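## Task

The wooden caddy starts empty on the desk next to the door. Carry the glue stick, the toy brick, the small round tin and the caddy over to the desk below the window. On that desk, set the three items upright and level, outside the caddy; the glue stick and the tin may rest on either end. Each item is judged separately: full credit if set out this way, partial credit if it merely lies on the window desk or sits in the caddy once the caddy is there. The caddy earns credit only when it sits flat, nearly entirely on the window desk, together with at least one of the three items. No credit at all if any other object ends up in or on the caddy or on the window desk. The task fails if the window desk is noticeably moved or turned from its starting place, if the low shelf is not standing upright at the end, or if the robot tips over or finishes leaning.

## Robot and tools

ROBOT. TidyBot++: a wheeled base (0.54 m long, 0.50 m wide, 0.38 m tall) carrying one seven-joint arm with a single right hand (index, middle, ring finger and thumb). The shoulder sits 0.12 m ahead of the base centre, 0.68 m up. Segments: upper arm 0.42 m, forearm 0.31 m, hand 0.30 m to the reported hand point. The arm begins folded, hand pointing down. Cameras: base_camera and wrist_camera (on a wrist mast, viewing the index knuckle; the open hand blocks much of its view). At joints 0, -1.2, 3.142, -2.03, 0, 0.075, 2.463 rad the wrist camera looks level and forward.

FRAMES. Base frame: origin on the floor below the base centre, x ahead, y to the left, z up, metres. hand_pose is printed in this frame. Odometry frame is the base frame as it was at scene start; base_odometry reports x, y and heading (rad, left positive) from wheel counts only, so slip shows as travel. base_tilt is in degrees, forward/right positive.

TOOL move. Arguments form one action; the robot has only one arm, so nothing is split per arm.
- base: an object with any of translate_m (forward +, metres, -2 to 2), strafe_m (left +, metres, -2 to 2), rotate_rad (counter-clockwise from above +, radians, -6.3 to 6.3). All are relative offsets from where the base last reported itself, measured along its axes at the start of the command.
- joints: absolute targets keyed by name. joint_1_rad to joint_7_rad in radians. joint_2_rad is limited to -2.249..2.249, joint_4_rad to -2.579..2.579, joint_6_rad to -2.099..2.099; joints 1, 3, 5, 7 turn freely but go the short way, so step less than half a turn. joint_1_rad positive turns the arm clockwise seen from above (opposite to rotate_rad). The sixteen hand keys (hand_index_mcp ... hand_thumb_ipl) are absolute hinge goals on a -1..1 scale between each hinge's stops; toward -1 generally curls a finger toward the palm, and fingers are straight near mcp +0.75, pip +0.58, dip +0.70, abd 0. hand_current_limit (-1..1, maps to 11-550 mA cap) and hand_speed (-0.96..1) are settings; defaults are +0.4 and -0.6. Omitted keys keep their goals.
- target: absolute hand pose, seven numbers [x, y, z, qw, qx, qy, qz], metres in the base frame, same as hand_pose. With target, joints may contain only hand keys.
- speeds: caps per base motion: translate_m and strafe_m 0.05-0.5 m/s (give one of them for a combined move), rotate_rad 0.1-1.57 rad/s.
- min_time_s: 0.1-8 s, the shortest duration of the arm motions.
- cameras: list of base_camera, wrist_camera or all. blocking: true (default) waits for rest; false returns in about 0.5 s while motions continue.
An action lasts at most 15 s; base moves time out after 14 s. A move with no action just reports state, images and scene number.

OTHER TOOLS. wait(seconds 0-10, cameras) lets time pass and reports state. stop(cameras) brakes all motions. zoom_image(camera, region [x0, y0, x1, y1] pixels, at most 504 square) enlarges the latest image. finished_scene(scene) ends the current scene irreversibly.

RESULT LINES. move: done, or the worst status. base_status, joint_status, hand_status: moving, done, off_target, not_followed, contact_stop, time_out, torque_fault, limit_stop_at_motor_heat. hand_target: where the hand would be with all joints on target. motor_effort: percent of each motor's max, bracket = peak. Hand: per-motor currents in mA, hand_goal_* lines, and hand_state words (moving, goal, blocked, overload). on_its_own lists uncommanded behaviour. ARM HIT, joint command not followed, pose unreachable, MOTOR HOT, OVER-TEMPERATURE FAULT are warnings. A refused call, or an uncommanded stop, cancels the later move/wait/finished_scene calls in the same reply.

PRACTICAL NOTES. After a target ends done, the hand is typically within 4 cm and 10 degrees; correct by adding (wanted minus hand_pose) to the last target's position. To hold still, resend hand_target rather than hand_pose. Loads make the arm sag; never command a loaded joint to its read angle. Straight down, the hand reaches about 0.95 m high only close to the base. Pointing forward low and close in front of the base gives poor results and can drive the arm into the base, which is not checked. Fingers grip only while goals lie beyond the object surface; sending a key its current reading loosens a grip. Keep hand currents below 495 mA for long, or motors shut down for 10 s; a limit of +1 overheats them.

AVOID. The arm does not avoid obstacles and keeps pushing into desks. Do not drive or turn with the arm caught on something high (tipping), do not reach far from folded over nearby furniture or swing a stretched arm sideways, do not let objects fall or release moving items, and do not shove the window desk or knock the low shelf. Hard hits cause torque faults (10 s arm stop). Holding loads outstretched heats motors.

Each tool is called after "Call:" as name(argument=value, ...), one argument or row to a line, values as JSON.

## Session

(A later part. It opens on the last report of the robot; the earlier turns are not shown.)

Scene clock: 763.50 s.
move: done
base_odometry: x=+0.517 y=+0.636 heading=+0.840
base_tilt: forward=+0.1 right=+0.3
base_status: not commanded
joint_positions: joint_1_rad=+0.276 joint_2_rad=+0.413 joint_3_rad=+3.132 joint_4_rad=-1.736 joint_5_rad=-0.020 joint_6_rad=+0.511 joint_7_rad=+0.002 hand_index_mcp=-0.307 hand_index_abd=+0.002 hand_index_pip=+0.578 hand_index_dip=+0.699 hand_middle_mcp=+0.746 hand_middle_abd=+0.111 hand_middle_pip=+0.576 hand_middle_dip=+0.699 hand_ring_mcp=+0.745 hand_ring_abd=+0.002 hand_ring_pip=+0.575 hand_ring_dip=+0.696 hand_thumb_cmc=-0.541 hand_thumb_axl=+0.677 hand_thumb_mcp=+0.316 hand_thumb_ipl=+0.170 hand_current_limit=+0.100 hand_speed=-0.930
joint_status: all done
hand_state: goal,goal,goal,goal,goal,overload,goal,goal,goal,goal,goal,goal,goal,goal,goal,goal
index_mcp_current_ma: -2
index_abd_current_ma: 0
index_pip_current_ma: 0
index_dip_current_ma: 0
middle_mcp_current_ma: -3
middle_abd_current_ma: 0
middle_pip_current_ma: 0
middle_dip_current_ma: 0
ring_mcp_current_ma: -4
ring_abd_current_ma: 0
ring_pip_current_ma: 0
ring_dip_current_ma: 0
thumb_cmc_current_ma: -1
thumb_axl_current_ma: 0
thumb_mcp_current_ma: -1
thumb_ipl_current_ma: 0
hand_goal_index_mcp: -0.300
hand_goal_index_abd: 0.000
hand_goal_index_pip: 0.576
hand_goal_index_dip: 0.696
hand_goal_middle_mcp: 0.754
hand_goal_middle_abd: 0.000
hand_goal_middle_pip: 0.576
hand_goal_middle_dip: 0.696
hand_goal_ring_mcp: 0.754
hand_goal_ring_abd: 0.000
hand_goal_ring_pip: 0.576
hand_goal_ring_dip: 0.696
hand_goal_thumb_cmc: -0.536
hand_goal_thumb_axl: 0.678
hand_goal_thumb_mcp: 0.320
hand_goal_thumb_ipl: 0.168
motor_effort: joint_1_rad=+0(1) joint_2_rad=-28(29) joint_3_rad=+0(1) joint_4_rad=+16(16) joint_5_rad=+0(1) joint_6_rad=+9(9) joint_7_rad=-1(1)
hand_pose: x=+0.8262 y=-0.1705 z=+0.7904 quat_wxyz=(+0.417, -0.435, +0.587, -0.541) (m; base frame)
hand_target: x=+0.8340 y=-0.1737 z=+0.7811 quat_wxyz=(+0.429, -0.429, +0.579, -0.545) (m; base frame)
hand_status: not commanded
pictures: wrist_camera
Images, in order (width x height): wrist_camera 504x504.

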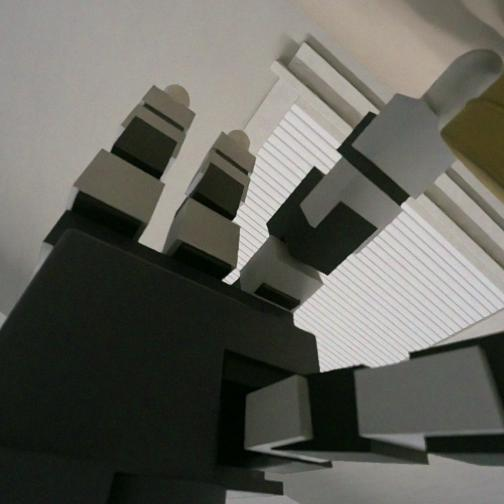

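Call:
move(
  joints={"joint_2_rad":0.2},
  min_time_s=2.5,
)

Call:
move(
  base={"translate_m":-0.25},
  joints={"joint_1_rad":0.2,"joint_2_rad":-0.45,"joint_4_rad":-1.75,"joint_6_rad":-0.5,"joint_7_rad":2.46,"hand_index_mcp":0.754,"hand_thumb_cmc":1.0,"hand_thumb_mcp":0.226,"hand_speed":-0.6,"hand_current_limit":0.4},
  cameras=["wrist_camera"],
)

Scene clock: 767.60 s.
move: done
base_odometry: x=+0.517 y=+0.636 heading=+0.840
base_tilt: forward=+0.1 right=+0.3
base_status: not commanded
joint_positions: joint_1_rad=+0.276 joint_2_rad=+0.211 joint_3_rad=+3.132 joint_4_rad=-1.736 joint_5_rad=-0.020 joint_6_rad=+0.511 joint_7_rad=+0.002 hand_index_mcp=-0.307 hand_index_abd=+0.002 hand_index_pip=+0.577 hand_index_dip=+0.699 hand_middle_mcp=+0.746 hand_middle_abd=+0.111 hand_middle_pip=+0.576 hand_middle_dip=+0.699 hand_ring_mcp=+0.745 hand_ring_abd=+0.002 hand_ring_pip=+0.575 hand_ring_dip=+0.696 hand_thumb_cmc=-0.541 hand_thumb_axl=+0.677 hand_thumb_mcp=+0.318 hand_thumb_ipl=+0.170 hand_current_limit=+0.100 hand_speed=-0.930
joint_status: all done
hand_state: goal,goal,goal,goal,goal,overload,goal,goal,goal,goal,goal,goal,goal,goal,goal,goal
index_mcp_current_ma: -2
index_abd_current_ma: 0
index_pip_current_ma: 0
index_dip_current_ma: 0
middle_mcp_current_ma: -3
middle_abd_current_ma: 0
middle_pip_current_ma: 0
middle_dip_current_ma: 0
ring_mcp_current_ma: -4
ring_abd_current_ma: 0
ring_pip_current_ma: 0
ring_dip_current_ma: 0
thumb_cmc_current_ma: -1
thumb_axl_current_ma: 0
thumb_mcp_current_ma: 0
thumb_ipl_current_ma: 0
hand_goal_index_mcp: -0.300
hand_goal_index_abd: 0.000
hand_goal_index_pip: 0.576
hand_goal_index_dip: 0.696
hand_goal_middle_mcp: 0.754
hand_goal_middle_abd: 0.000
hand_goal_middle_pip: 0.576
hand_goal_middle_dip: 0.696
hand_goal_ring_mcp: 0.754
hand_goal_ring_abd: 0.000
hand_goal_ring_pip: 0.576
hand_goal_ring_dip: 0.696
hand_goal_thumb_cmc: -0.536
hand_goal_thumb_axl: 0.678
hand_goal_thumb_mcp: 0.320
hand_goal_thumb_ipl: 0.168
motor_effort: joint_1_rad=-1(1) joint_2_rad=-23(30) joint_3_rad=+0(1) joint_4_rad=+17(17) joint_5_rad=+0(1) joint_6_rad=+9(9) joint_7_rad=-1(1)
hand_pose: x=+0.7909 y=-0.1605 z=+0.9344 quat_wxyz=(+0.460, -0.392, +0.529, -0.596) (m; base frame)
hand_target: x=+0.7888 y=-0.1603 z=+0.9592 quat_wxyz=(+0.479, -0.376, +0.504, -0.612) (m; base frame)
hand_status: not commanded
pictures: none

Scene clock: 770.67 s.
move: done
base_odometry: x=+0.350 y=+0.449 heading=+0.839
base_tilt: forward=+0.1 right=+0.3
base_status: done
joint_positions: joint_1_rad=+0.225 joint_2_rad=-0.448 joint_3_rad=+3.131 joint_4_rad=-1.738 joint_5_rad=-0.020 joint_6_rad=-0.405 joint_7_rad=+2.414 hand_index_mcp=+0.758 hand_index_abd=+0.003 hand_index_pip=+0.576 hand_index_dip=+0.699 hand_middle_mcp=+0.758 hand_middle_abd=+0.191 hand_middle_pip=+0.576 hand_middle_dip=+0.699 hand_ring_mcp=+0.759 hand_ring_abd=+0.002 hand_ring_pip=+0.575 hand_ring_dip=+0.696 hand_thumb_cmc=+1.000 hand_thumb_axl=+0.677 hand_thumb_mcp=+0.228 hand_thumb_ipl=+0.170 hand_current_limit=+0.400 hand_speed=-0.600
joint_status: all done
hand_state: goal,goal,goal,goal,goal,overload,goal,goal,goal,goal,goal,goal,goal,goal,goal,goal
index_mcp_current_ma: 1
index_abd_current_ma: 0
index_pip_current_ma: 0
index_dip_current_ma: 0
middle_mcp_current_ma: 1
middle_abd_current_ma: 0
middle_pip_current_ma: 0
middle_dip_current_ma: 0
ring_mcp_current_ma: 1
ring_abd_current_ma: 0
ring_pip_current_ma: 0
ring_dip_current_ma: 0
thumb_cmc_current_ma: 0
thumb_axl_current_ma: 0
thumb_mcp_current_ma: 0
thumb_ipl_current_ma: 0
hand_goal_index_mcp: 0.754
hand_goal_index_abd: 0.000
hand_goal_index_pip: 0.576
hand_goal_index_dip: 0.696
hand_goal_middle_mcp: 0.754
hand_goal_middle_abd: 0.000
hand_goal_middle_pip: 0.576
hand_goal_middle_dip: 0.696
hand_goal_ring_mcp: 0.754
hand_goal_ring_abd: 0.000
hand_goal_ring_pip: 0.576
hand_goal_ring_dip: 0.696
hand_goal_thumb_cmc: 1.000
hand_goal_thumb_axl: 0.678
hand_goal_thumb_mcp: 0.226
hand_goal_thumb_ipl: 0.168
motor_effort: joint_1_rad=-1(3) joint_2_rad=-4(28) joint_3_rad=+1(4) joint_4_rad=+17(19) joint_5_rad=+0(1) joint_6_rad=+8(11) joint_7_rad=-1(2)
hand_pose: x=+0.5198 y=-0.1581 z=+1.1574 quat_wxyz=(-0.328, -0.714, -0.228, -0.575) (m; base frame)
hand_target: x=+0.5230 y=-0.1483 z=+1.1283 quat_wxyz=(-0.329, -0.734, -0.274, -0.528) (m; base frame)
hand_status: not commanded
pictures: wrist_camera
Images, in order (width x height): wrist_camera 504x504.

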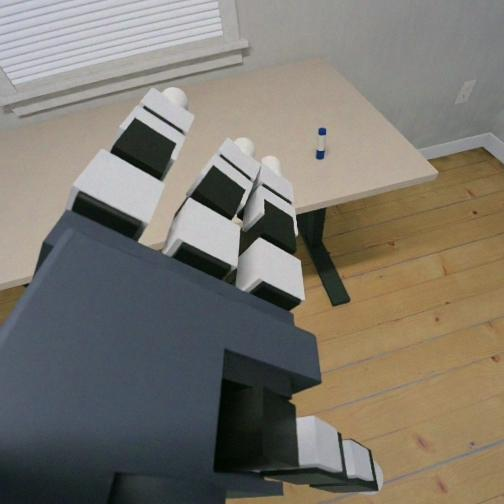

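Call:
move(
  joints={"joint_1_rad":-0.4,"hand_index_abd":-0.22},
  cameras=["wrist_camera"],
)

Scene clock: 773.07 s.
move: off_target
base_odometry: x=+0.350 y=+0.449 heading=+0.839
base_tilt: forward=+0.1 right=+0.3
base_status: not commanded
joint_positions: joint_1_rad=-0.376 joint_2_rad=-0.448 joint_3_rad=+3.131 joint_4_rad=-1.738 joint_5_rad=-0.020 joint_6_rad=-0.406 joint_7_rad=+2.417 hand_index_mcp=+0.758 hand_index_abd=-0.198 hand_index_pip=+0.576 hand_index_dip=+0.699 hand_middle_mcp=+0.759 hand_middle_abd=-0.009 hand_middle_pip=+0.576 hand_middle_dip=+0.699 hand_ring_mcp=+0.760 hand_ring_abd=+0.002 hand_ring_pip=+0.575 hand_ring_dip=+0.696 hand_thumb_cmc=+1.000 hand_thumb_axl=+0.677 hand_thumb_mcp=+0.227 hand_thumb_ipl=+0.170 hand_current_limit=+0.400 hand_speed=-0.600
joint_status: hand_index_abd off_target (ended at -0.198, target -0.220); the others done
hand_state: goal,blocked,goal,goal,goal,overload,goal,goal,goal,goal,goal,goal,goal,goal,goal,goal
index_mcp_current_ma: 1
index_abd_current_ma: 11
index_pip_current_ma: 0
index_dip_current_ma: 0
middle_mcp_current_ma: 1
middle_abd_current_ma: 0
middle_pip_current_ma: 0
middle_dip_current_ma: 0
ring_mcp_current_ma: 2
ring_abd_current_ma: 0
ring_pip_current_ma: 0
ring_dip_current_ma: 0
thumb_cmc_current_ma: 0
thumb_axl_current_ma: 0
thumb_mcp_current_ma: 0
thumb_ipl_current_ma: 0
hand_goal_index_mcp: 0.754
hand_goal_index_abd: -0.220
hand_goal_index_pip: 0.576
hand_goal_index_dip: 0.696
hand_goal_middle_mcp: 0.754
hand_goal_middle_abd: 0.000
hand_goal_middle_pip: 0.576
hand_goal_middle_dip: 0.696
hand_goal_ring_mcp: 0.754
hand_goal_ring_abd: 0.000
hand_goal_ring_pip: 0.576
hand_goal_ring_dip: 0.696
hand_goal_thumb_cmc: 1.000
hand_goal_thumb_axl: 0.678
hand_goal_thumb_mcp: 0.226
hand_goal_thumb_ipl: 0.168
motor_effort: joint_1_rad=-1(2) joint_2_rad=-4(5) joint_3_rad=+1(2) joint_4_rad=+18(18) joint_5_rad=+0(1) joint_6_rad=+9(9) joint_7_rad=+0(1)
hand_pose: x=+0.5389 y=+0.0965 z=+1.1572 quat_wxyz=(-0.144, -0.614, -0.431, -0.645) (m; base frame)
hand_target: x=+0.5362 y=+0.1057 z=+1.1283 quat_wxyz=(-0.158, -0.620, -0.478, -0.601) (m; base frame)
hand_status: not commanded
pictures: wrist_camera
Images, in order (width x height): wrist_camera 504x504.

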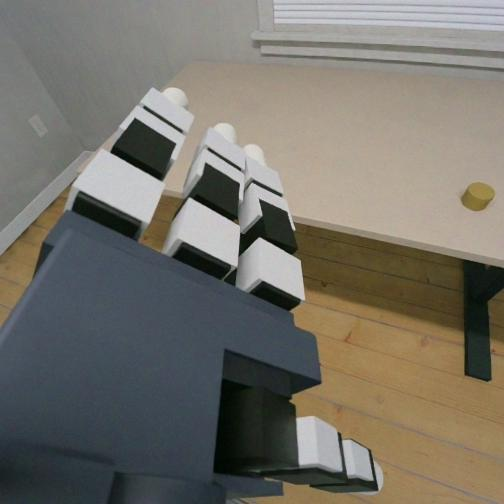

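Call:
move(
  base={"rotate_rad":1.57},
  joints={"joint_1_rad":-0.2,"joint_2_rad":-0.6,"joint_4_rad":-1.8,"joint_6_rad":-0.8,"hand_index_abd":0.0},
)

Call:
move(
  base={"translate_m":0.94,"strafe_m":1.968},
  cameras=["all"],
)

Call:
zoom_image(
  camera="wrist_camera",
  region=[250, 80, 504, 334],
)

Scene clock: 779.23 s.
move: done
base_odometry: x=+0.350 y=+0.449 heading=+2.409
base_tilt: forward=+0.1 right=+0.3
base_status: done
joint_positions: joint_1_rad=-0.220 joint_2_rad=-0.591 joint_3_rad=+3.131 joint_4_rad=-1.779 joint_5_rad=-0.020 joint_6_rad=-0.707 joint_7_rad=+2.417 hand_index_mcp=+0.758 hand_index_abd=+0.000 hand_index_pip=+0.576 hand_index_dip=+0.699 hand_middle_mcp=+0.759 hand_middle_abd=+0.005 hand_middle_pip=+0.576 hand_middle_dip=+0.699 hand_ring_mcp=+0.760 hand_ring_abd=+0.002 hand_ring_pip=+0.575 hand_ring_dip=+0.696 hand_thumb_cmc=+1.000 hand_thumb_axl=+0.677 hand_thumb_mcp=+0.226 hand_thumb_ipl=+0.170 hand_current_limit=+0.400 hand_speed=-0.600
joint_status: all done
hand_state: goal,goal,goal,goal,goal,overload,goal,goal,goal,goal,goal,goal,goal,goal,goal,goal
index_mcp_current_ma: 1
index_abd_current_ma: 0
index_pip_current_ma: 0
index_dip_current_ma: 0
middle_mcp_current_ma: 1
middle_abd_current_ma: 0
middle_pip_current_ma: 0
middle_dip_current_ma: 0
ring_mcp_current_ma: 2
ring_abd_current_ma: 0
ring_pip_current_ma: 0
ring_dip_current_ma: 0
thumb_cmc_current_ma: 0
thumb_axl_current_ma: 0
thumb_mcp_current_ma: 0
thumb_ipl_current_ma: 0
hand_goal_index_mcp: 0.754
hand_goal_index_abd: 0.000
hand_goal_index_pip: 0.576
hand_goal_index_dip: 0.696
hand_goal_middle_mcp: 0.754
hand_goal_middle_abd: 0.000
hand_goal_middle_pip: 0.576
hand_goal_middle_dip: 0.696
hand_goal_ring_mcp: 0.754
hand_goal_ring_abd: 0.000
hand_goal_ring_pip: 0.576
hand_goal_ring_dip: 0.696
hand_goal_thumb_cmc: 1.000
hand_goal_thumb_axl: 0.678
hand_goal_thumb_mcp: 0.226
hand_goal_thumb_ipl: 0.168
motor_effort: joint_1_rad=-1(2) joint_2_rad=+0(6) joint_3_rad=+1(2) joint_4_rad=+17(18) joint_5_rad=+0(1) joint_6_rad=+8(9) joint_7_rad=+0(1)
hand_pose: x=+0.4834 y=+0.0164 z=+1.0979 quat_wxyz=(-0.170, -0.698, -0.415, -0.559) (m; base frame)
hand_target: x=+0.4765 y=+0.0035 z=+1.0663 quat_wxyz=(-0.192, -0.716, -0.443, -0.505) (m; base frame)
hand_status: not commanded
pictures: none

Scene clock: 784.63 s.
move: done
base_odometry: x=-1.665 y=-0.385 heading=+2.409
base_tilt: forward=+0.1 right=+0.3
base_status: done
joint_positions: joint_1_rad=-0.220 joint_2_rad=-0.595 joint_3_rad=+3.131 joint_4_rad=-1.780 joint_5_rad=-0.020 joint_6_rad=-0.708 joint_7_rad=+2.417 hand_index_mcp=+0.758 hand_index_abd=+0.000 hand_index_pip=+0.576 hand_index_dip=+0.699 hand_middle_mcp=+0.759 hand_middle_abd=+0.005 hand_middle_pip=+0.576 hand_middle_dip=+0.699 hand_ring_mcp=+0.760 hand_ring_abd=+0.002 hand_ring_pip=+0.575 hand_ring_dip=+0.696 hand_thumb_cmc=+1.000 hand_thumb_axl=+0.677 hand_thumb_mcp=+0.226 hand_thumb_ipl=+0.170 hand_current_limit=+0.400 hand_speed=-0.600
joint_status: not commanded
hand_state: goal,goal,goal,goal,goal,overload,goal,goal,goal,goal,goal,goal,goal,goal,goal,goal
index_mcp_current_ma: 1
index_abd_current_ma: 0
index_pip_current_ma: 0
index_dip_current_ma: 0
middle_mcp_current_ma: 1
middle_abd_current_ma: 0
middle_pip_current_ma: 0
middle_dip_current_ma: 0
ring_mcp_current_ma: 2
ring_abd_current_ma: 0
ring_pip_current_ma: 0
ring_dip_current_ma: 0
thumb_cmc_current_ma: 0
thumb_axl_current_ma: 0
thumb_mcp_current_ma: 0
thumb_ipl_current_ma: 0
hand_goal_index_mcp: 0.754
hand_goal_index_abd: 0.000
hand_goal_index_pip: 0.576
hand_goal_index_dip: 0.696
hand_goal_middle_mcp: 0.754
hand_goal_middle_abd: 0.000
hand_goal_middle_pip: 0.576
hand_goal_middle_dip: 0.696
hand_goal_ring_mcp: 0.754
hand_goal_ring_abd: 0.000
hand_goal_ring_pip: 0.576
hand_goal_ring_dip: 0.696
hand_goal_thumb_cmc: 1.000
hand_goal_thumb_axl: 0.678
hand_goal_thumb_mcp: 0.226
hand_goal_thumb_ipl: 0.168
motor_effort: joint_1_rad=-1(1) joint_2_rad=+1(3) joint_3_rad=+1(2) joint_4_rad=+17(18) joint_5_rad=+0(1) joint_6_rad=+8(9) joint_7_rad=-1(1)
hand_pose: x=+0.4819 y=+0.0161 z=+1.0984 quat_wxyz=(-0.171, -0.697, -0.414, -0.559) (m; base frame)
hand_target: x=+0.4765 y=+0.0035 z=+1.0663 quat_wxyz=(-0.192, -0.716, -0.443, -0.505) (m; base frame)
hand_status: not commanded
pictures: base_camera, wrist_camera
Images, in order (width x height): base_camera 644x364, wrist_camera 504x504.

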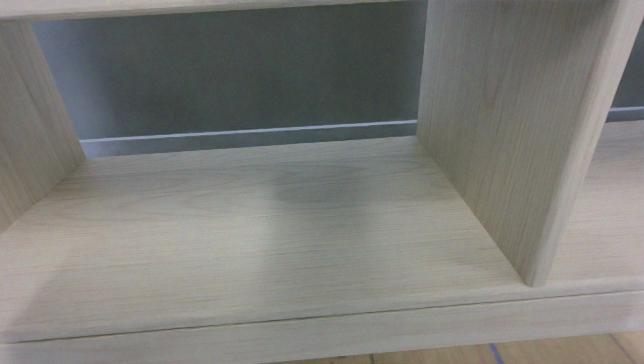

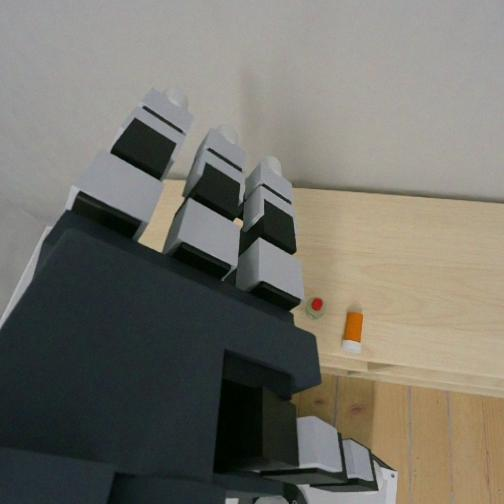

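Scaled by 1.984 from the camera's 504x504 image, which has a finer 720x720 frame.

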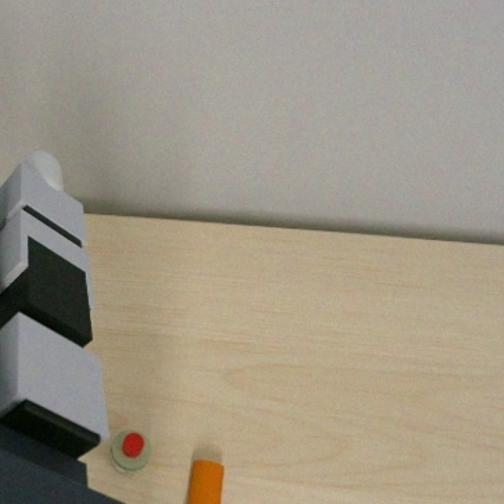

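Call:
move(
  joints={"joint_1_rad":-0.65},
  cameras=["wrist_camera"],
)

Call:
zoom_image(
  camera="wrist_camera",
  region=[300, 130, 460, 290],
)

Scene clock: 787.17 s.
move: done
base_odometry: x=-1.665 y=-0.385 heading=+2.409
base_tilt: forward=+0.1 right=+0.3
base_status: not commanded
joint_positions: joint_1_rad=-0.626 joint_2_rad=-0.595 joint_3_rad=+3.131 joint_4_rad=-1.780 joint_5_rad=-0.020 joint_6_rad=-0.708 joint_7_rad=+2.417 hand_index_mcp=+0.758 hand_index_abd=+0.000 hand_index_pip=+0.576 hand_index_dip=+0.699 hand_middle_mcp=+0.759 hand_middle_abd=+0.005 hand_middle_pip=+0.576 hand_middle_dip=+0.699 hand_ring_mcp=+0.760 hand_ring_abd=+0.002 hand_ring_pip=+0.575 hand_ring_dip=+0.696 hand_thumb_cmc=+1.000 hand_thumb_axl=+0.677 hand_thumb_mcp=+0.226 hand_thumb_ipl=+0.170 hand_current_limit=+0.400 hand_speed=-0.600
joint_status: all done
hand_state: goal,goal,goal,goal,goal,overload,goal,goal,goal,goal,goal,goal,goal,goal,goal,goal
index_mcp_current_ma: 1
index_abd_current_ma: 0
index_pip_current_ma: 0
index_dip_current_ma: 0
middle_mcp_current_ma: 1
middle_abd_current_ma: 0
middle_pip_current_ma: 0
middle_dip_current_ma: 0
ring_mcp_current_ma: 2
ring_abd_current_ma: 0
ring_pip_current_ma: 0
ring_dip_current_ma: 0
thumb_cmc_current_ma: 0
thumb_axl_current_ma: 0
thumb_mcp_current_ma: 0
thumb_ipl_current_ma: 0
hand_goal_index_mcp: 0.754
hand_goal_index_abd: 0.000
hand_goal_index_pip: 0.576
hand_goal_index_dip: 0.696
hand_goal_middle_mcp: 0.754
hand_goal_middle_abd: 0.000
hand_goal_middle_pip: 0.576
hand_goal_middle_dip: 0.696
hand_goal_ring_mcp: 0.754
hand_goal_ring_abd: 0.000
hand_goal_ring_pip: 0.576
hand_goal_ring_dip: 0.696
hand_goal_thumb_cmc: 1.000
hand_goal_thumb_axl: 0.678
hand_goal_thumb_mcp: 0.226
hand_goal_thumb_ipl: 0.168
motor_effort: joint_1_rad=+0(2) joint_2_rad=+1(2) joint_3_rad=+0(2) joint_4_rad=+17(17) joint_5_rad=+0(1) joint_6_rad=+8(9) joint_7_rad=-1(2)
hand_pose: x=+0.4460 y=+0.1582 z=+1.0984 quat_wxyz=(-0.054, -0.599, -0.547, -0.582) (m; base frame)
hand_target: x=+0.4394 y=+0.1587 z=+1.0663 quat_wxyz=(-0.074, -0.599, -0.591, -0.535) (m; base frame)
hand_status: not commanded
pictures: wrist_camera
Images, in order (width x height): wrist_camera 504x504.

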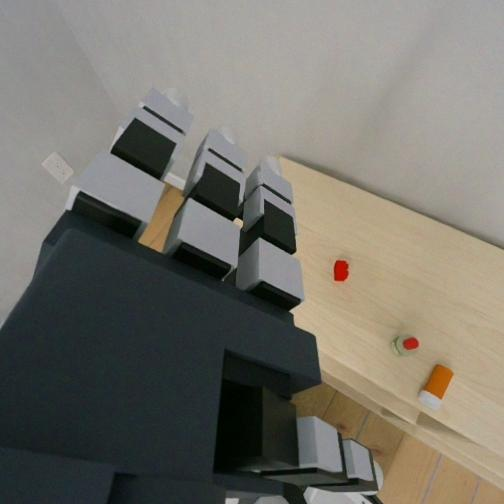

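Scaled by 3.150 from the camera's 504x504 image, which has a finer 720x720 frame.

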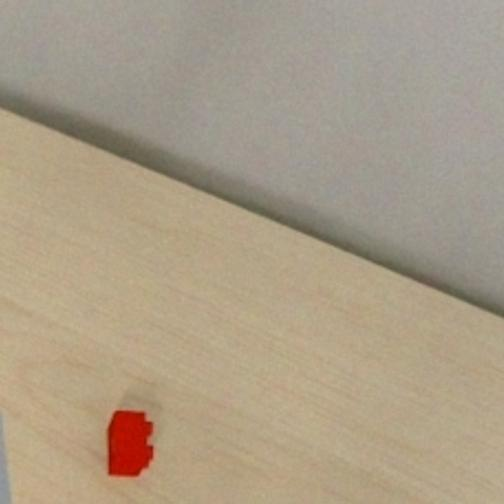

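Call:
zoom_image(
  camera="wrist_camera",
  region=[320, 250, 360, 290],
)

Scaled by 12.600 from the camera's 504x504 image, which has a finer 720x720 frame.

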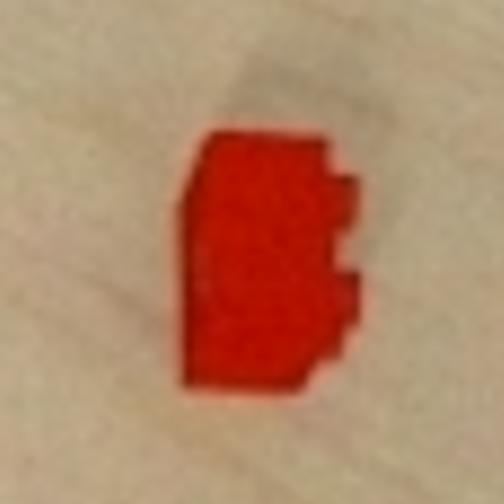

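Call:
move(
  base={"translate_m":-0.112,"strafe_m":-0.114},
)

Call:
move(
  joints={"joint_2_rad":0.2,"joint_4_rad":-2.1,"joint_6_rad":0.45},
  min_time_s=3,
  cameras=["wrist_camera"],
)

Scene clock: 800.47 s.
move: done
base_odometry: x=-1.505 y=-0.375 heading=+2.409
base_tilt: forward=+0.1 right=+0.3
base_status: done
joint_positions: joint_1_rad=-0.626 joint_2_rad=-0.606 joint_3_rad=+3.131 joint_4_rad=-1.781 joint_5_rad=-0.020 joint_6_rad=-0.710 joint_7_rad=+2.417 hand_index_mcp=+0.758 hand_index_abd=+0.000 hand_index_pip=+0.576 hand_index_dip=+0.699 hand_middle_mcp=+0.759 hand_middle_abd=+0.005 hand_middle_pip=+0.576 hand_middle_dip=+0.699 hand_ring_mcp=+0.760 hand_ring_abd=+0.002 hand_ring_pip=+0.575 hand_ring_dip=+0.696 hand_thumb_cmc=+1.000 hand_thumb_axl=+0.677 hand_thumb_mcp=+0.226 hand_thumb_ipl=+0.170 hand_current_limit=+0.400 hand_speed=-0.600
joint_status: not commanded
hand_state: goal,goal,goal,goal,goal,overload,goal,goal,goal,goal,goal,goal,goal,goal,goal,goal
index_mcp_current_ma: 1
index_abd_current_ma: 0
index_pip_current_ma: 0
index_dip_current_ma: 0
middle_mcp_current_ma: 1
middle_abd_current_ma: 0
middle_pip_current_ma: 0
middle_dip_current_ma: 0
ring_mcp_current_ma: 2
ring_abd_current_ma: 0
ring_pip_current_ma: 0
ring_dip_current_ma: 0
thumb_cmc_current_ma: 0
thumb_axl_current_ma: 0
thumb_mcp_current_ma: 0
thumb_ipl_current_ma: 0
hand_goal_index_mcp: 0.754
hand_goal_index_abd: 0.000
hand_goal_index_pip: 0.576
hand_goal_index_dip: 0.696
hand_goal_middle_mcp: 0.754
hand_goal_middle_abd: 0.000
hand_goal_middle_pip: 0.576
hand_goal_middle_dip: 0.696
hand_goal_ring_mcp: 0.754
hand_goal_ring_abd: 0.000
hand_goal_ring_pip: 0.576
hand_goal_ring_dip: 0.696
hand_goal_thumb_cmc: 1.000
hand_goal_thumb_axl: 0.678
hand_goal_thumb_mcp: 0.226
hand_goal_thumb_ipl: 0.168
motor_effort: joint_1_rad=-1(1) joint_2_rad=+2(4) joint_3_rad=+1(2) joint_4_rad=+17(18) joint_5_rad=+0(1) joint_6_rad=+8(9) joint_7_rad=-1(1)
hand_pose: x=+0.4424 y=+0.1556 z=+1.1009 quat_wxyz=(-0.055, -0.598, -0.545, -0.585) (m; base frame)
hand_target: x=+0.4394 y=+0.1587 z=+1.0663 quat_wxyz=(-0.074, -0.599, -0.591, -0.535) (m; base frame)
hand_status: not commanded
pictures: none

Scene clock: 804.13 s.
move: done
base_odometry: x=-1.505 y=-0.375 heading=+2.409
base_tilt: forward=+0.1 right=+0.3
base_status: not commanded
joint_positions: joint_1_rad=-0.626 joint_2_rad=+0.180 joint_3_rad=+3.131 joint_4_rad=-2.082 joint_5_rad=-0.020 joint_6_rad=+0.354 joint_7_rad=+2.417 hand_index_mcp=+0.758 hand_index_abd=+0.000 hand_index_pip=+0.576 hand_index_dip=+0.699 hand_middle_mcp=+0.759 hand_middle_abd=+0.005 hand_middle_pip=+0.576 hand_middle_dip=+0.699 hand_ring_mcp=+0.760 hand_ring_abd=+0.002 hand_ring_pip=+0.575 hand_ring_dip=+0.696 hand_thumb_cmc=+1.000 hand_thumb_axl=+0.677 hand_thumb_mcp=+0.226 hand_thumb_ipl=+0.170 hand_current_limit=+0.400 hand_speed=-0.600
joint_status: all done
hand_state: goal,goal,goal,goal,goal,overload,goal,goal,goal,goal,goal,goal,goal,goal,goal,goal
index_mcp_current_ma: 1
index_abd_current_ma: 0
index_pip_current_ma: 0
index_dip_current_ma: 0
middle_mcp_current_ma: 1
middle_abd_current_ma: 0
middle_pip_current_ma: 0
middle_dip_current_ma: 0
ring_mcp_current_ma: 2
ring_abd_current_ma: 0
ring_pip_current_ma: 0
ring_dip_current_ma: 0
thumb_cmc_current_ma: 0
thumb_axl_current_ma: 0
thumb_mcp_current_ma: 0
thumb_ipl_current_ma: 0
hand_goal_index_mcp: 0.754
hand_goal_index_abd: 0.000
hand_goal_index_pip: 0.576
hand_goal_index_dip: 0.696
hand_goal_middle_mcp: 0.754
hand_goal_middle_abd: 0.000
hand_goal_middle_pip: 0.576
hand_goal_middle_dip: 0.696
hand_goal_ring_mcp: 0.754
hand_goal_ring_abd: 0.000
hand_goal_ring_pip: 0.576
hand_goal_ring_dip: 0.696
hand_goal_thumb_cmc: 1.000
hand_goal_thumb_axl: 0.678
hand_goal_thumb_mcp: 0.226
hand_goal_thumb_ipl: 0.168
motor_effort: joint_1_rad=+0(1) joint_2_rad=-20(22) joint_3_rad=+0(1) joint_4_rad=+15(18) joint_5_rad=+0(1) joint_6_rad=+8(9) joint_7_rad=-1(1)
hand_pose: x=+0.6601 y=+0.3060 z=+0.8409 quat_wxyz=(-0.057, -0.608, -0.543, -0.576) (m; base frame)
hand_target: x=+0.6515 y=+0.3299 z=+0.8523 quat_wxyz=(-0.069, -0.564, -0.565, -0.598) (m; base frame)
hand_status: not commanded
pictures: wrist_camera
Images, in order (width x height): wrist_camera 504x504.

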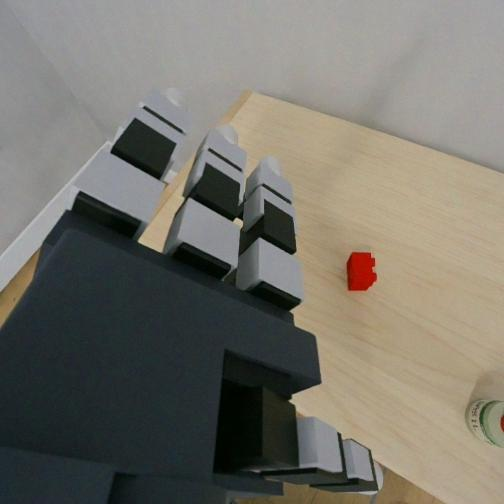

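Call:
zoom_image(
  camera="wrist_camera",
  region=[335, 240, 390, 300],
)

Scaled by 8.400 from the camera's 504x504 image, which has a finer 720x720 frame.

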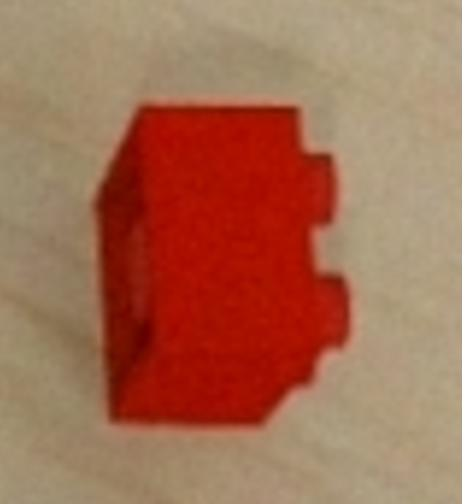

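Call:
move(
  joints={"joint_2_rad":-0.3,"joint_4_rad":-1.9,"joint_6_rad":-0.2},
)

Call:
move(
  base={"translate_m":0.085,"strafe_m":-0.32,"rotate_rad":0.698},
  speeds={"translate_m":0.25},
)

Call:
move(
  joints={"joint_1_rad":-0.3,"joint_2_rad":0.2,"joint_4_rad":-2.1,"joint_6_rad":0.45},
  min_time_s=3,
  cameras=["all"],
)

Scene clock: 847.23 s.
move: done
base_odometry: x=-1.505 y=-0.375 heading=+2.409
base_tilt: forward=+0.1 right=+0.3
base_status: not commanded
joint_positions: joint_1_rad=-0.626 joint_2_rad=-0.296 joint_3_rad=+3.131 joint_4_rad=-1.914 joint_5_rad=-0.020 joint_6_rad=-0.105 joint_7_rad=+2.417 hand_index_mcp=+0.758 hand_index_abd=+0.000 hand_index_pip=+0.576 hand_index_dip=+0.699 hand_middle_mcp=+0.759 hand_middle_abd=+0.006 hand_middle_pip=+0.576 hand_middle_dip=+0.699 hand_ring_mcp=+0.760 hand_ring_abd=+0.002 hand_ring_pip=+0.575 hand_ring_dip=+0.696 hand_thumb_cmc=+1.000 hand_thumb_axl=+0.677 hand_thumb_mcp=+0.226 hand_thumb_ipl=+0.170 hand_current_limit=+0.400 hand_speed=-0.600
joint_status: all done
hand_state: goal,goal,goal,goal,goal,overload,goal,goal,goal,goal,goal,goal,goal,goal,goal,goal
index_mcp_current_ma: 1
index_abd_current_ma: 0
index_pip_current_ma: 0
index_dip_current_ma: 0
middle_mcp_current_ma: 1
middle_abd_current_ma: 0
middle_pip_current_ma: 0
middle_dip_current_ma: 0
ring_mcp_current_ma: 2
ring_abd_current_ma: 0
ring_pip_current_ma: 0
ring_dip_current_ma: 0
thumb_cmc_current_ma: 0
thumb_axl_current_ma: 0
thumb_mcp_current_ma: 0
thumb_ipl_current_ma: 0
hand_goal_index_mcp: 0.754
hand_goal_index_abd: 0.000
hand_goal_index_pip: 0.576
hand_goal_index_dip: 0.696
hand_goal_middle_mcp: 0.754
hand_goal_middle_abd: 0.000
hand_goal_middle_pip: 0.576
hand_goal_middle_dip: 0.696
hand_goal_ring_mcp: 0.754
hand_goal_ring_abd: 0.000
hand_goal_ring_pip: 0.576
hand_goal_ring_dip: 0.696
hand_goal_thumb_cmc: 1.000
hand_goal_thumb_axl: 0.678
hand_goal_thumb_mcp: 0.226
hand_goal_thumb_ipl: 0.168
motor_effort: joint_1_rad=+0(1) joint_2_rad=-9(22) joint_3_rad=+1(1) joint_4_rad=+18(19) joint_5_rad=+0(1) joint_6_rad=+9(10) joint_7_rad=-1(1)
hand_pose: x=+0.5608 y=+0.2376 z=+1.0703 quat_wxyz=(-0.062, -0.564, -0.508, -0.648) (m; base frame)
hand_target: x=+0.5520 y=+0.2497 z=+1.0581 quat_wxyz=(-0.080, -0.554, -0.554, -0.616) (m; base frame)
hand_status: not commanded
pictures: none

Scene clock: 849.40 s.
move: done
base_odometry: x=-1.355 y=-0.080 heading=+3.108
base_tilt: forward=+0.1 right=+0.3
base_status: done
joint_positions: joint_1_rad=-0.636 joint_2_rad=-0.301 joint_3_rad=+3.131 joint_4_rad=-1.914 joint_5_rad=-0.020 joint_6_rad=-0.108 joint_7_rad=+2.417 hand_index_mcp=+0.759 hand_index_abd=+0.000 hand_index_pip=+0.576 hand_index_dip=+0.699 hand_middle_mcp=+0.759 hand_middle_abd=+0.016 hand_middle_pip=+0.576 hand_middle_dip=+0.699 hand_ring_mcp=+0.760 hand_ring_abd=+0.002 hand_ring_pip=+0.575 hand_ring_dip=+0.696 hand_thumb_cmc=+1.000 hand_thumb_axl=+0.677 hand_thumb_mcp=+0.226 hand_thumb_ipl=+0.170 hand_current_limit=+0.400 hand_speed=-0.600
joint_status: not commanded
hand_state: goal,goal,goal,goal,goal,overload,goal,goal,goal,goal,goal,goal,goal,goal,goal,goal
index_mcp_current_ma: 1
index_abd_current_ma: 0
index_pip_current_ma: 0
index_dip_current_ma: 0
middle_mcp_current_ma: 1
middle_abd_current_ma: 0
middle_pip_current_ma: 0
middle_dip_current_ma: 0
ring_mcp_current_ma: 2
ring_abd_current_ma: 0
ring_pip_current_ma: 0
ring_dip_current_ma: 0
thumb_cmc_current_ma: 0
thumb_axl_current_ma: 0
thumb_mcp_current_ma: 0
thumb_ipl_current_ma: 0
hand_goal_index_mcp: 0.754
hand_goal_index_abd: 0.000
hand_goal_index_pip: 0.576
hand_goal_index_dip: 0.696
hand_goal_middle_mcp: 0.754
hand_goal_middle_abd: 0.000
hand_goal_middle_pip: 0.576
hand_goal_middle_dip: 0.696
hand_goal_ring_mcp: 0.754
hand_goal_ring_abd: 0.000
hand_goal_ring_pip: 0.576
hand_goal_ring_dip: 0.696
hand_goal_thumb_cmc: 1.000
hand_goal_thumb_axl: 0.678
hand_goal_thumb_mcp: 0.226
hand_goal_thumb_ipl: 0.168
motor_effort: joint_1_rad=-1(2) joint_2_rad=-9(11) joint_3_rad=+1(2) joint_4_rad=+18(18) joint_5_rad=+0(1) joint_6_rad=+9(9) joint_7_rad=-1(1)
hand_pose: x=+0.5566 y=+0.2408 z=+1.0723 quat_wxyz=(-0.059, -0.561, -0.510, -0.650) (m; base frame)
hand_target: x=+0.5520 y=+0.2497 z=+1.0581 quat_wxyz=(-0.080, -0.554, -0.554, -0.616) (m; base frame)
hand_status: not commanded
pictures: none

Scene clock: 853.03 s.
move: done
base_odometry: x=-1.355 y=-0.080 heading=+3.108
base_tilt: forward=+0.1 right=+0.3
base_status: not commanded
joint_positions: joint_1_rad=-0.322 joint_2_rad=+0.177 joint_3_rad=+3.131 joint_4_rad=-2.081 joint_5_rad=-0.020 joint_6_rad=+0.356 joint_7_rad=+2.417 hand_index_mcp=+0.759 hand_index_abd=+0.000 hand_index_pip=+0.576 hand_index_dip=+0.699 hand_middle_mcp=+0.759 hand_middle_abd=+0.017 hand_middle_pip=+0.576 hand_middle_dip=+0.699 hand_ring_mcp=+0.760 hand_ring_abd=+0.002 hand_ring_pip=+0.575 hand_ring_dip=+0.696 hand_thumb_cmc=+1.000 hand_thumb_axl=+0.677 hand_thumb_mcp=+0.226 hand_thumb_ipl=+0.170 hand_current_limit=+0.400 hand_speed=-0.600
joint_status: all done
hand_state: goal,goal,goal,goal,goal,overload,goal,goal,goal,goal,goal,goal,goal,goal,goal,goal
index_mcp_current_ma: 1
index_abd_current_ma: 0
index_pip_current_ma: 0
index_dip_current_ma: 0
middle_mcp_current_ma: 1
middle_abd_current_ma: 0
middle_pip_current_ma: 0
middle_dip_current_ma: 0
ring_mcp_current_ma: 2
ring_abd_current_ma: 0
ring_pip_current_ma: 0
ring_dip_current_ma: 0
thumb_cmc_current_ma: 0
thumb_axl_current_ma: 0
thumb_mcp_current_ma: 0
thumb_ipl_current_ma: 0
hand_goal_index_mcp: 0.754
hand_goal_index_abd: 0.000
hand_goal_index_pip: 0.576
hand_goal_index_dip: 0.696
hand_goal_middle_mcp: 0.754
hand_goal_middle_abd: 0.000
hand_goal_middle_pip: 0.576
hand_goal_middle_dip: 0.696
hand_goal_ring_mcp: 0.754
hand_goal_ring_abd: 0.000
hand_goal_ring_pip: 0.576
hand_goal_ring_dip: 0.696
hand_goal_thumb_cmc: 1.000
hand_goal_thumb_axl: 0.678
hand_goal_thumb_mcp: 0.226
hand_goal_thumb_ipl: 0.168
motor_effort: joint_1_rad=+0(2) joint_2_rad=-20(21) joint_3_rad=+0(1) joint_4_rad=+15(19) joint_5_rad=+0(1) joint_6_rad=+8(10) joint_7_rad=-1(1)
hand_pose: x=+0.7266 y=+0.1299 z=+0.8431 quat_wxyz=(-0.144, -0.683, -0.444, -0.562) (m; base frame)
hand_target: x=+0.7323 y=+0.1273 z=+0.8523 quat_wxyz=(-0.172, -0.654, -0.459, -0.577) (m; base frame)
hand_status: not commanded
pictures: base_camera, wrist_camera
Images, in order (width x height): base_camera 644x364, wrist_camera 504x504.

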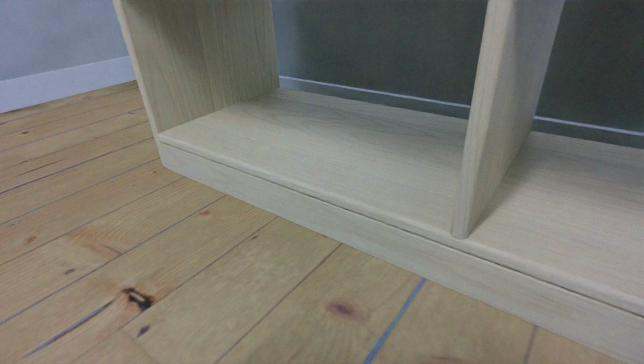

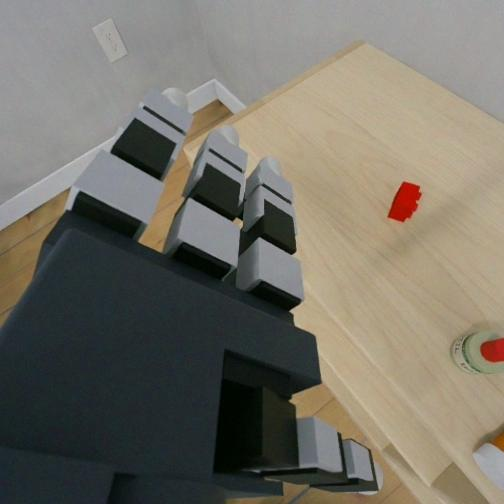

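Call:
zoom_image(
  camera="wrist_camera",
  region=[375, 170, 435, 230],
)

Scaled by 8.400 from the camera's 504x504 image, which has a finer 720x720 frame.

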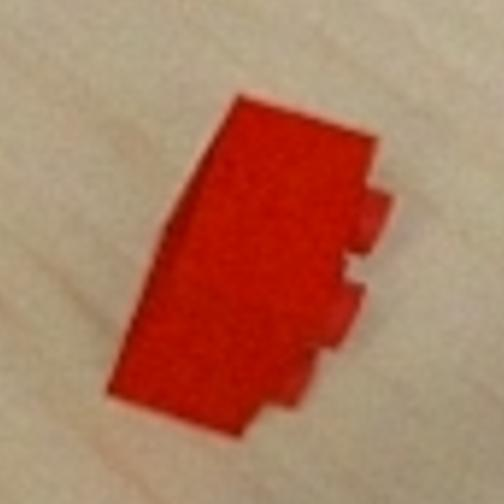

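Call:
move(
  base={"strafe_m":0.04},
  joints={"joint_2_rad":-0.2,"joint_4_rad":-1.8,"joint_6_rad":0.0},
)

Call:
move(
  joints={"joint_1_rad":0.054,"joint_2_rad":0.2,"joint_4_rad":-1.5,"joint_6_rad":0.2,"joint_7_rad":0.10,"hand_index_mcp":-0.274,"hand_thumb_mcp":0.337,"hand_thumb_cmc":-0.514},
)

Call:
move(
  joints={"joint_1_rad":0.054,"joint_2_rad":0.632,"joint_4_rad":-1.475,"joint_6_rad":0.51,"joint_7_rad":0.10},
  min_time_s=3,
  cameras=["wrist_camera"],
)

Scene clock: 872.33 s.
move: done
base_odometry: x=-1.356 y=-0.120 heading=+3.108
base_tilt: forward=+0.1 right=+0.3
base_status: done
joint_positions: joint_1_rad=-0.315 joint_2_rad=-0.203 joint_3_rad=+3.131 joint_4_rad=-1.809 joint_5_rad=-0.020 joint_6_rad=+0.095 joint_7_rad=+2.417 hand_index_mcp=+0.759 hand_index_abd=+0.001 hand_index_pip=+0.576 hand_index_dip=+0.699 hand_middle_mcp=+0.759 hand_middle_abd=+0.023 hand_middle_pip=+0.576 hand_middle_dip=+0.699 hand_ring_mcp=+0.760 hand_ring_abd=+0.002 hand_ring_pip=+0.575 hand_ring_dip=+0.696 hand_thumb_cmc=+1.000 hand_thumb_axl=+0.677 hand_thumb_mcp=+0.226 hand_thumb_ipl=+0.170 hand_current_limit=+0.400 hand_speed=-0.600
joint_status: all done
hand_state: goal,goal,goal,goal,goal,overload,goal,goal,goal,goal,goal,goal,goal,goal,goal,goal
index_mcp_current_ma: 1
index_abd_current_ma: 0
index_pip_current_ma: 0
index_dip_current_ma: 0
middle_mcp_current_ma: 1
middle_abd_current_ma: 0
middle_pip_current_ma: 0
middle_dip_current_ma: 0
ring_mcp_current_ma: 2
ring_abd_current_ma: 0
ring_pip_current_ma: 0
ring_dip_current_ma: 0
thumb_cmc_current_ma: 0
thumb_axl_current_ma: 0
thumb_mcp_current_ma: 0
thumb_ipl_current_ma: 0
hand_goal_index_mcp: 0.754
hand_goal_index_abd: 0.000
hand_goal_index_pip: 0.576
hand_goal_index_dip: 0.696
hand_goal_middle_mcp: 0.754
hand_goal_middle_abd: 0.000
hand_goal_middle_pip: 0.576
hand_goal_middle_dip: 0.696
hand_goal_ring_mcp: 0.754
hand_goal_ring_abd: 0.000
hand_goal_ring_pip: 0.576
hand_goal_ring_dip: 0.696
hand_goal_thumb_cmc: 1.000
hand_goal_thumb_axl: 0.678
hand_goal_thumb_mcp: 0.226
hand_goal_thumb_ipl: 0.168
motor_effort: joint_1_rad=-1(2) joint_2_rad=-12(23) joint_3_rad=+1(1) joint_4_rad=+18(18) joint_5_rad=+0(1) joint_6_rad=+9(10) joint_7_rad=-1(1)
hand_pose: x=+0.6416 y=+0.0997 z=+1.1482 quat_wxyz=(-0.182, -0.575, -0.373, -0.705) (m; base frame)
hand_target: x=+0.6475 y=+0.0989 z=+1.1294 quat_wxyz=(-0.206, -0.587, -0.412, -0.666) (m; base frame)
hand_status: not commanded
pictures: none

Scene clock: 875.17 s.
move: done
base_odometry: x=-1.356 y=-0.120 heading=+3.108
base_tilt: forward=+0.1 right=+0.3
base_status: not commanded
joint_positions: joint_1_rad=+0.035 joint_2_rad=+0.176 joint_3_rad=+3.131 joint_4_rad=-1.514 joint_5_rad=-0.020 joint_6_rad=+0.109 joint_7_rad=+0.144 hand_index_mcp=-0.275 hand_index_abd=+0.001 hand_index_pip=+0.576 hand_index_dip=+0.699 hand_middle_mcp=+0.747 hand_middle_abd=+0.150 hand_middle_pip=+0.576 hand_middle_dip=+0.699 hand_ring_mcp=+0.745 hand_ring_abd=+0.002 hand_ring_pip=+0.575 hand_ring_dip=+0.696 hand_thumb_cmc=-0.511 hand_thumb_axl=+0.677 hand_thumb_mcp=+0.336 hand_thumb_ipl=+0.170 hand_current_limit=+0.400 hand_speed=-0.600
joint_status: all done
hand_state: goal,goal,goal,goal,goal,overload,goal,goal,goal,goal,goal,goal,goal,goal,goal,goal
index_mcp_current_ma: 0
index_abd_current_ma: 0
index_pip_current_ma: 0
index_dip_current_ma: 0
middle_mcp_current_ma: -3
middle_abd_current_ma: 0
middle_pip_current_ma: 0
middle_dip_current_ma: 0
ring_mcp_current_ma: -3
ring_abd_current_ma: 0
ring_pip_current_ma: 0
ring_dip_current_ma: 0
thumb_cmc_current_ma: 0
thumb_axl_current_ma: 0
thumb_mcp_current_ma: -1
thumb_ipl_current_ma: 0
hand_goal_index_mcp: -0.274
hand_goal_index_abd: 0.000
hand_goal_index_pip: 0.576
hand_goal_index_dip: 0.696
hand_goal_middle_mcp: 0.754
hand_goal_middle_abd: 0.000
hand_goal_middle_pip: 0.576
hand_goal_middle_dip: 0.696
hand_goal_ring_mcp: 0.754
hand_goal_ring_abd: 0.000
hand_goal_ring_pip: 0.576
hand_goal_ring_dip: 0.696
hand_goal_thumb_cmc: -0.514
hand_goal_thumb_axl: 0.678
hand_goal_thumb_mcp: 0.338
hand_goal_thumb_ipl: 0.168
motor_effort: joint_1_rad=-1(2) joint_2_rad=-23(24) joint_3_rad=+0(2) joint_4_rad=+18(19) joint_5_rad=+0(1) joint_6_rad=+8(9) joint_7_rad=-1(2)
hand_pose: x=+0.8053 y=-0.0046 z=+0.9687 quat_wxyz=(+0.459, -0.526, +0.478, -0.533) (m; base frame)
hand_target: x=+0.8210 y=-0.0157 z=+0.9882 quat_wxyz=(+0.475, -0.501, +0.463, -0.556) (m; base frame)
hand_status: not commanded
pictures: none

Scene clock: 878.77 s.
move: done
base_odometry: x=-1.356 y=-0.120 heading=+3.108
base_tilt: forward=+0.1 right=+0.3
base_status: not commanded
joint_positions: joint_1_rad=+0.035 joint_2_rad=+0.599 joint_3_rad=+3.131 joint_4_rad=-1.490 joint_5_rad=-0.020 joint_6_rad=+0.416 joint_7_rad=+0.143 hand_index_mcp=-0.275 hand_index_abd=+0.001 hand_index_pip=+0.576 hand_index_dip=+0.699 hand_middle_mcp=+0.746 hand_middle_abd=+0.150 hand_middle_pip=+0.576 hand_middle_dip=+0.699 hand_ring_mcp=+0.745 hand_ring_abd=+0.002 hand_ring_pip=+0.575 hand_ring_dip=+0.696 hand_thumb_cmc=-0.511 hand_thumb_axl=+0.677 hand_thumb_mcp=+0.336 hand_thumb_ipl=+0.170 hand_current_limit=+0.400 hand_speed=-0.600
joint_status: all done
hand_state: goal,goal,goal,goal,goal,overload,goal,goal,goal,goal,goal,goal,goal,goal,goal,goal
index_mcp_current_ma: 0
index_abd_current_ma: 0
index_pip_current_ma: 0
index_dip_current_ma: 0
middle_mcp_current_ma: -3
middle_abd_current_ma: 0
middle_pip_current_ma: 0
middle_dip_current_ma: 0
ring_mcp_current_ma: -3
ring_abd_current_ma: 0
ring_pip_current_ma: 0
ring_dip_current_ma: 0
thumb_cmc_current_ma: 0
thumb_axl_current_ma: 0
thumb_mcp_current_ma: -1
thumb_ipl_current_ma: 0
hand_goal_index_mcp: -0.274
hand_goal_index_abd: 0.000
hand_goal_index_pip: 0.576
hand_goal_index_dip: 0.696
hand_goal_middle_mcp: 0.754
hand_goal_middle_abd: 0.000
hand_goal_middle_pip: 0.576
hand_goal_middle_dip: 0.696
hand_goal_ring_mcp: 0.754
hand_goal_ring_abd: 0.000
hand_goal_ring_pip: 0.576
hand_goal_ring_dip: 0.696
hand_goal_thumb_cmc: -0.514
hand_goal_thumb_axl: 0.678
hand_goal_thumb_mcp: 0.338
hand_goal_thumb_ipl: 0.168
motor_effort: joint_1_rad=-1(2) joint_2_rad=-32(36) joint_3_rad=+0(1) joint_4_rad=+16(19) joint_5_rad=+1(1) joint_6_rad=+8(10) joint_7_rad=-1(2)
hand_pose: x=+0.9203 y=-0.0105 z=+0.7568 quat_wxyz=(+0.436, -0.547, +0.502, -0.509) (m; base frame)
hand_target: x=+0.9365 y=-0.0202 z=+0.7660 quat_wxyz=(+0.456, -0.525, +0.487, -0.528) (m; base frame)
hand_status: not commanded
pictures: wrist_camera
Images, in order (width x height): wrist_camera 504x504.

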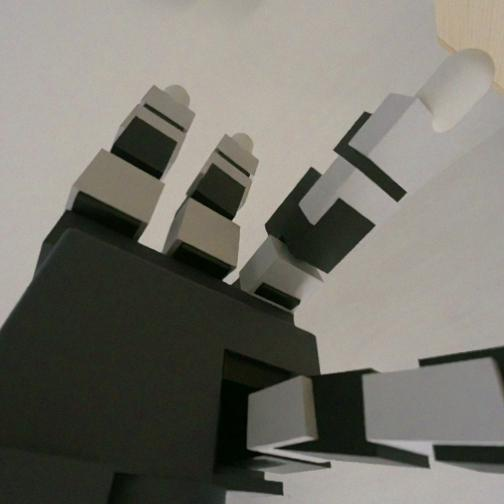

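Call:
move(
  base={"strafe_m":-0.006},
  speeds={"strafe_m":0.05},
)

Call:
move(
  joints={"joint_2_rad":0.711,"joint_4_rad":-1.57,"joint_6_rad":0.667},
  min_time_s=2.5,
  cameras=["wrist_camera"],
)

Scene clock: 881.90 s.
move: done
base_odometry: x=-1.356 y=-0.114 heading=+3.108
base_tilt: forward=+0.1 right=+0.3
base_status: done
joint_positions: joint_1_rad=+0.041 joint_2_rad=+0.599 joint_3_rad=+3.131 joint_4_rad=-1.489 joint_5_rad=-0.020 joint_6_rad=+0.417 joint_7_rad=+0.143 hand_index_mcp=-0.275 hand_index_abd=+0.001 hand_index_pip=+0.576 hand_index_dip=+0.699 hand_middle_mcp=+0.746 hand_middle_abd=+0.150 hand_middle_pip=+0.576 hand_middle_dip=+0.699 hand_ring_mcp=+0.745 hand_ring_abd=+0.002 hand_ring_pip=+0.575 hand_ring_dip=+0.696 hand_thumb_cmc=-0.512 hand_thumb_axl=+0.677 hand_thumb_mcp=+0.336 hand_thumb_ipl=+0.170 hand_current_limit=+0.400 hand_speed=-0.600
joint_status: not commanded
hand_state: goal,goal,goal,goal,goal,overload,goal,goal,goal,goal,goal,goal,goal,goal,goal,goal
index_mcp_current_ma: 0
index_abd_current_ma: 0
index_pip_current_ma: 0
index_dip_current_ma: 0
middle_mcp_current_ma: -3
middle_abd_current_ma: 0
middle_pip_current_ma: 0
middle_dip_current_ma: 0
ring_mcp_current_ma: -3
ring_abd_current_ma: 0
ring_pip_current_ma: 0
ring_dip_current_ma: 0
thumb_cmc_current_ma: 0
thumb_axl_current_ma: 0
thumb_mcp_current_ma: -1
thumb_ipl_current_ma: 0
hand_goal_index_mcp: -0.274
hand_goal_index_abd: 0.000
hand_goal_index_pip: 0.576
hand_goal_index_dip: 0.696
hand_goal_middle_mcp: 0.754
hand_goal_middle_abd: 0.000
hand_goal_middle_pip: 0.576
hand_goal_middle_dip: 0.696
hand_goal_ring_mcp: 0.754
hand_goal_ring_abd: 0.000
hand_goal_ring_pip: 0.576
hand_goal_ring_dip: 0.696
hand_goal_thumb_cmc: -0.514
hand_goal_thumb_axl: 0.678
hand_goal_thumb_mcp: 0.338
hand_goal_thumb_ipl: 0.168
motor_effort: joint_1_rad=-1(4) joint_2_rad=-32(35) joint_3_rad=-1(2) joint_4_rad=+16(17) joint_5_rad=+0(1) joint_6_rad=+9(9) joint_7_rad=-1(1)
hand_pose: x=+0.9204 y=-0.0157 z=+0.7571 quat_wxyz=(+0.435, -0.545, +0.503, -0.510) (m; base frame)
hand_target: x=+0.9365 y=-0.0202 z=+0.7660 quat_wxyz=(+0.456, -0.525, +0.487, -0.528) (m; base frame)
hand_status: not commanded
pictures: none

Scene clock: 884.70 s.
move: done
base_odometry: x=-1.356 y=-0.114 heading=+3.108
base_tilt: forward=+0.1 right=+0.3
base_status: not commanded
joint_positions: joint_1_rad=+0.041 joint_2_rad=+0.670 joint_3_rad=+3.131 joint_4_rad=-1.550 joint_5_rad=-0.020 joint_6_rad=+0.572 joint_7_rad=+0.143 hand_index_mcp=-0.275 hand_index_abd=+0.001 hand_index_pip=+0.576 hand_index_dip=+0.699 hand_middle_mcp=+0.746 hand_middle_abd=+0.150 hand_middle_pip=+0.576 hand_middle_dip=+0.699 hand_ring_mcp=+0.745 hand_ring_abd=+0.002 hand_ring_pip=+0.575 hand_ring_dip=+0.696 hand_thumb_cmc=-0.512 hand_thumb_axl=+0.677 hand_thumb_mcp=+0.336 hand_thumb_ipl=+0.170 hand_current_limit=+0.400 hand_speed=-0.600
joint_status: all done
hand_state: goal,goal,goal,goal,goal,overload,goal,goal,goal,goal,goal,goal,goal,goal,goal,goal
index_mcp_current_ma: 0
index_abd_current_ma: 0
index_pip_current_ma: 0
index_dip_current_ma: 0
middle_mcp_current_ma: -3
middle_abd_current_ma: 0
middle_pip_current_ma: 0
middle_dip_current_ma: 0
ring_mcp_current_ma: -3
ring_abd_current_ma: 0
ring_pip_current_ma: 0
ring_dip_current_ma: 0
thumb_cmc_current_ma: 0
thumb_axl_current_ma: 0
thumb_mcp_current_ma: -1
thumb_ipl_current_ma: 0
hand_goal_index_mcp: -0.274
hand_goal_index_abd: 0.000
hand_goal_index_pip: 0.576
hand_goal_index_dip: 0.696
hand_goal_middle_mcp: 0.754
hand_goal_middle_abd: 0.000
hand_goal_middle_pip: 0.576
hand_goal_middle_dip: 0.696
hand_goal_ring_mcp: 0.754
hand_goal_ring_abd: 0.000
hand_goal_ring_pip: 0.576
hand_goal_ring_dip: 0.696
hand_goal_thumb_cmc: -0.514
hand_goal_thumb_axl: 0.678
hand_goal_thumb_mcp: 0.338
hand_goal_thumb_ipl: 0.168
motor_effort: joint_1_rad=-1(1) joint_2_rad=-34(35) joint_3_rad=+0(1) joint_4_rad=+15(18) joint_5_rad=+1(1) joint_6_rad=+9(10) joint_7_rad=-1(1)
hand_pose: x=+0.9244 y=-0.0169 z=+0.7112 quat_wxyz=(+0.439, -0.539, +0.499, -0.518) (m; base frame)
hand_target: x=+0.9290 y=-0.0189 z=+0.6959 quat_wxyz=(+0.454, -0.529, +0.491, -0.522) (m; base frame)
hand_status: not commanded
pictures: wrist_camera
Images, in order (width x height): wrist_camera 504x504.

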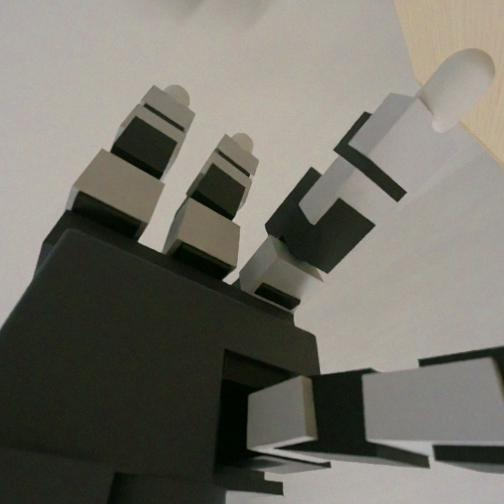

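Call:
move(
  joints={"joint_2_rad": 0.741, "joint_4_rad": -1.593, "joint_6_rad": 0.715},
  min_time_s=1,
  cameras=["wrist_camera"],
)

Scene clock: 895.90 s.
move: done
base_odometry: x=-1.356 y=-0.114 heading=+3.108
base_tilt: forward=+0.1 right=+0.3
base_status: not commanded
joint_positions: joint_1_rad=+0.041 joint_2_rad=+0.700 joint_3_rad=+3.131 joint_4_rad=-1.573 joint_5_rad=-0.020 joint_6_rad=+0.620 joint_7_rad=+0.143 hand_index_mcp=-0.275 hand_index_abd=+0.001 hand_index_pip=+0.576 hand_index_dip=+0.699 hand_middle_mcp=+0.746 hand_middle_abd=+0.150 hand_middle_pip=+0.576 hand_middle_dip=+0.699 hand_ring_mcp=+0.745 hand_ring_abd=+0.002 hand_ring_pip=+0.575 hand_ring_dip=+0.696 hand_thumb_cmc=-0.512 hand_thumb_axl=+0.677 hand_thumb_mcp=+0.336 hand_thumb_ipl=+0.170 hand_current_limit=+0.400 hand_speed=-0.600
joint_status: all done
hand_state: goal,goal,goal,goal,goal,overload,goal,goal,goal,goal,goal,goal,goal,goal,goal,goal
index_mcp_current_ma: 0
index_abd_current_ma: 0
index_pip_current_ma: 0
index_dip_current_ma: 0
middle_mcp_current_ma: -3
middle_abd_current_ma: 0
middle_pip_current_ma: 0
middle_dip_current_ma: 0
ring_mcp_current_ma: -3
ring_abd_current_ma: 0
ring_pip_current_ma: 0
ring_dip_current_ma: 0
thumb_cmc_current_ma: 0
thumb_axl_current_ma: 0
thumb_mcp_current_ma: -1
thumb_ipl_current_ma: 0
hand_goal_index_mcp: -0.274
hand_goal_index_abd: 0.000
hand_goal_index_pip: 0.576
hand_goal_index_dip: 0.696
hand_goal_middle_mcp: 0.754
hand_goal_middle_abd: 0.000
hand_goal_middle_pip: 0.576
hand_goal_middle_dip: 0.696
hand_goal_ring_mcp: 0.754
hand_goal_ring_abd: 0.000
hand_goal_ring_pip: 0.576
hand_goal_ring_dip: 0.696
hand_goal_thumb_cmc: -0.514
hand_goal_thumb_axl: 0.678
hand_goal_thumb_mcp: 0.338
hand_goal_thumb_ipl: 0.168
motor_effort: joint_1_rad=-1(1) joint_2_rad=-34(35) joint_3_rad=+0(1) joint_4_rad=+15(16) joint_5_rad=+1(1) joint_6_rad=+8(10) joint_7_rad=+0(1)
hand_pose: x=+0.9231 y=-0.0172 z=+0.6887 quat_wxyz=(+0.438, -0.540, +0.500, -0.517) (m; base frame)
hand_target: x=+0.9268 y=-0.0186 z=+0.6737 quat_wxyz=(+0.453, -0.531, +0.492, -0.520) (m; base frame)
hand_status: not commanded
pictures: wrist_camera
Images, in order (width x height): wrist_camera 504x504.

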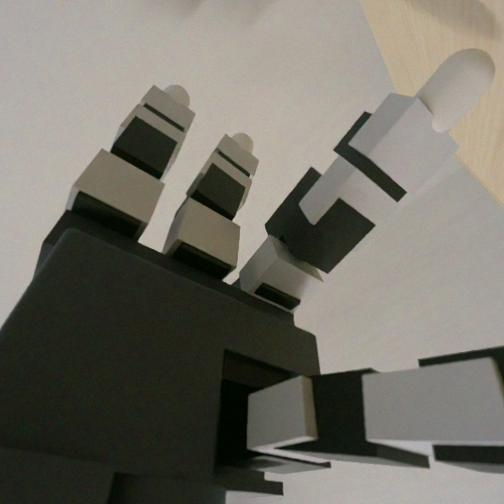

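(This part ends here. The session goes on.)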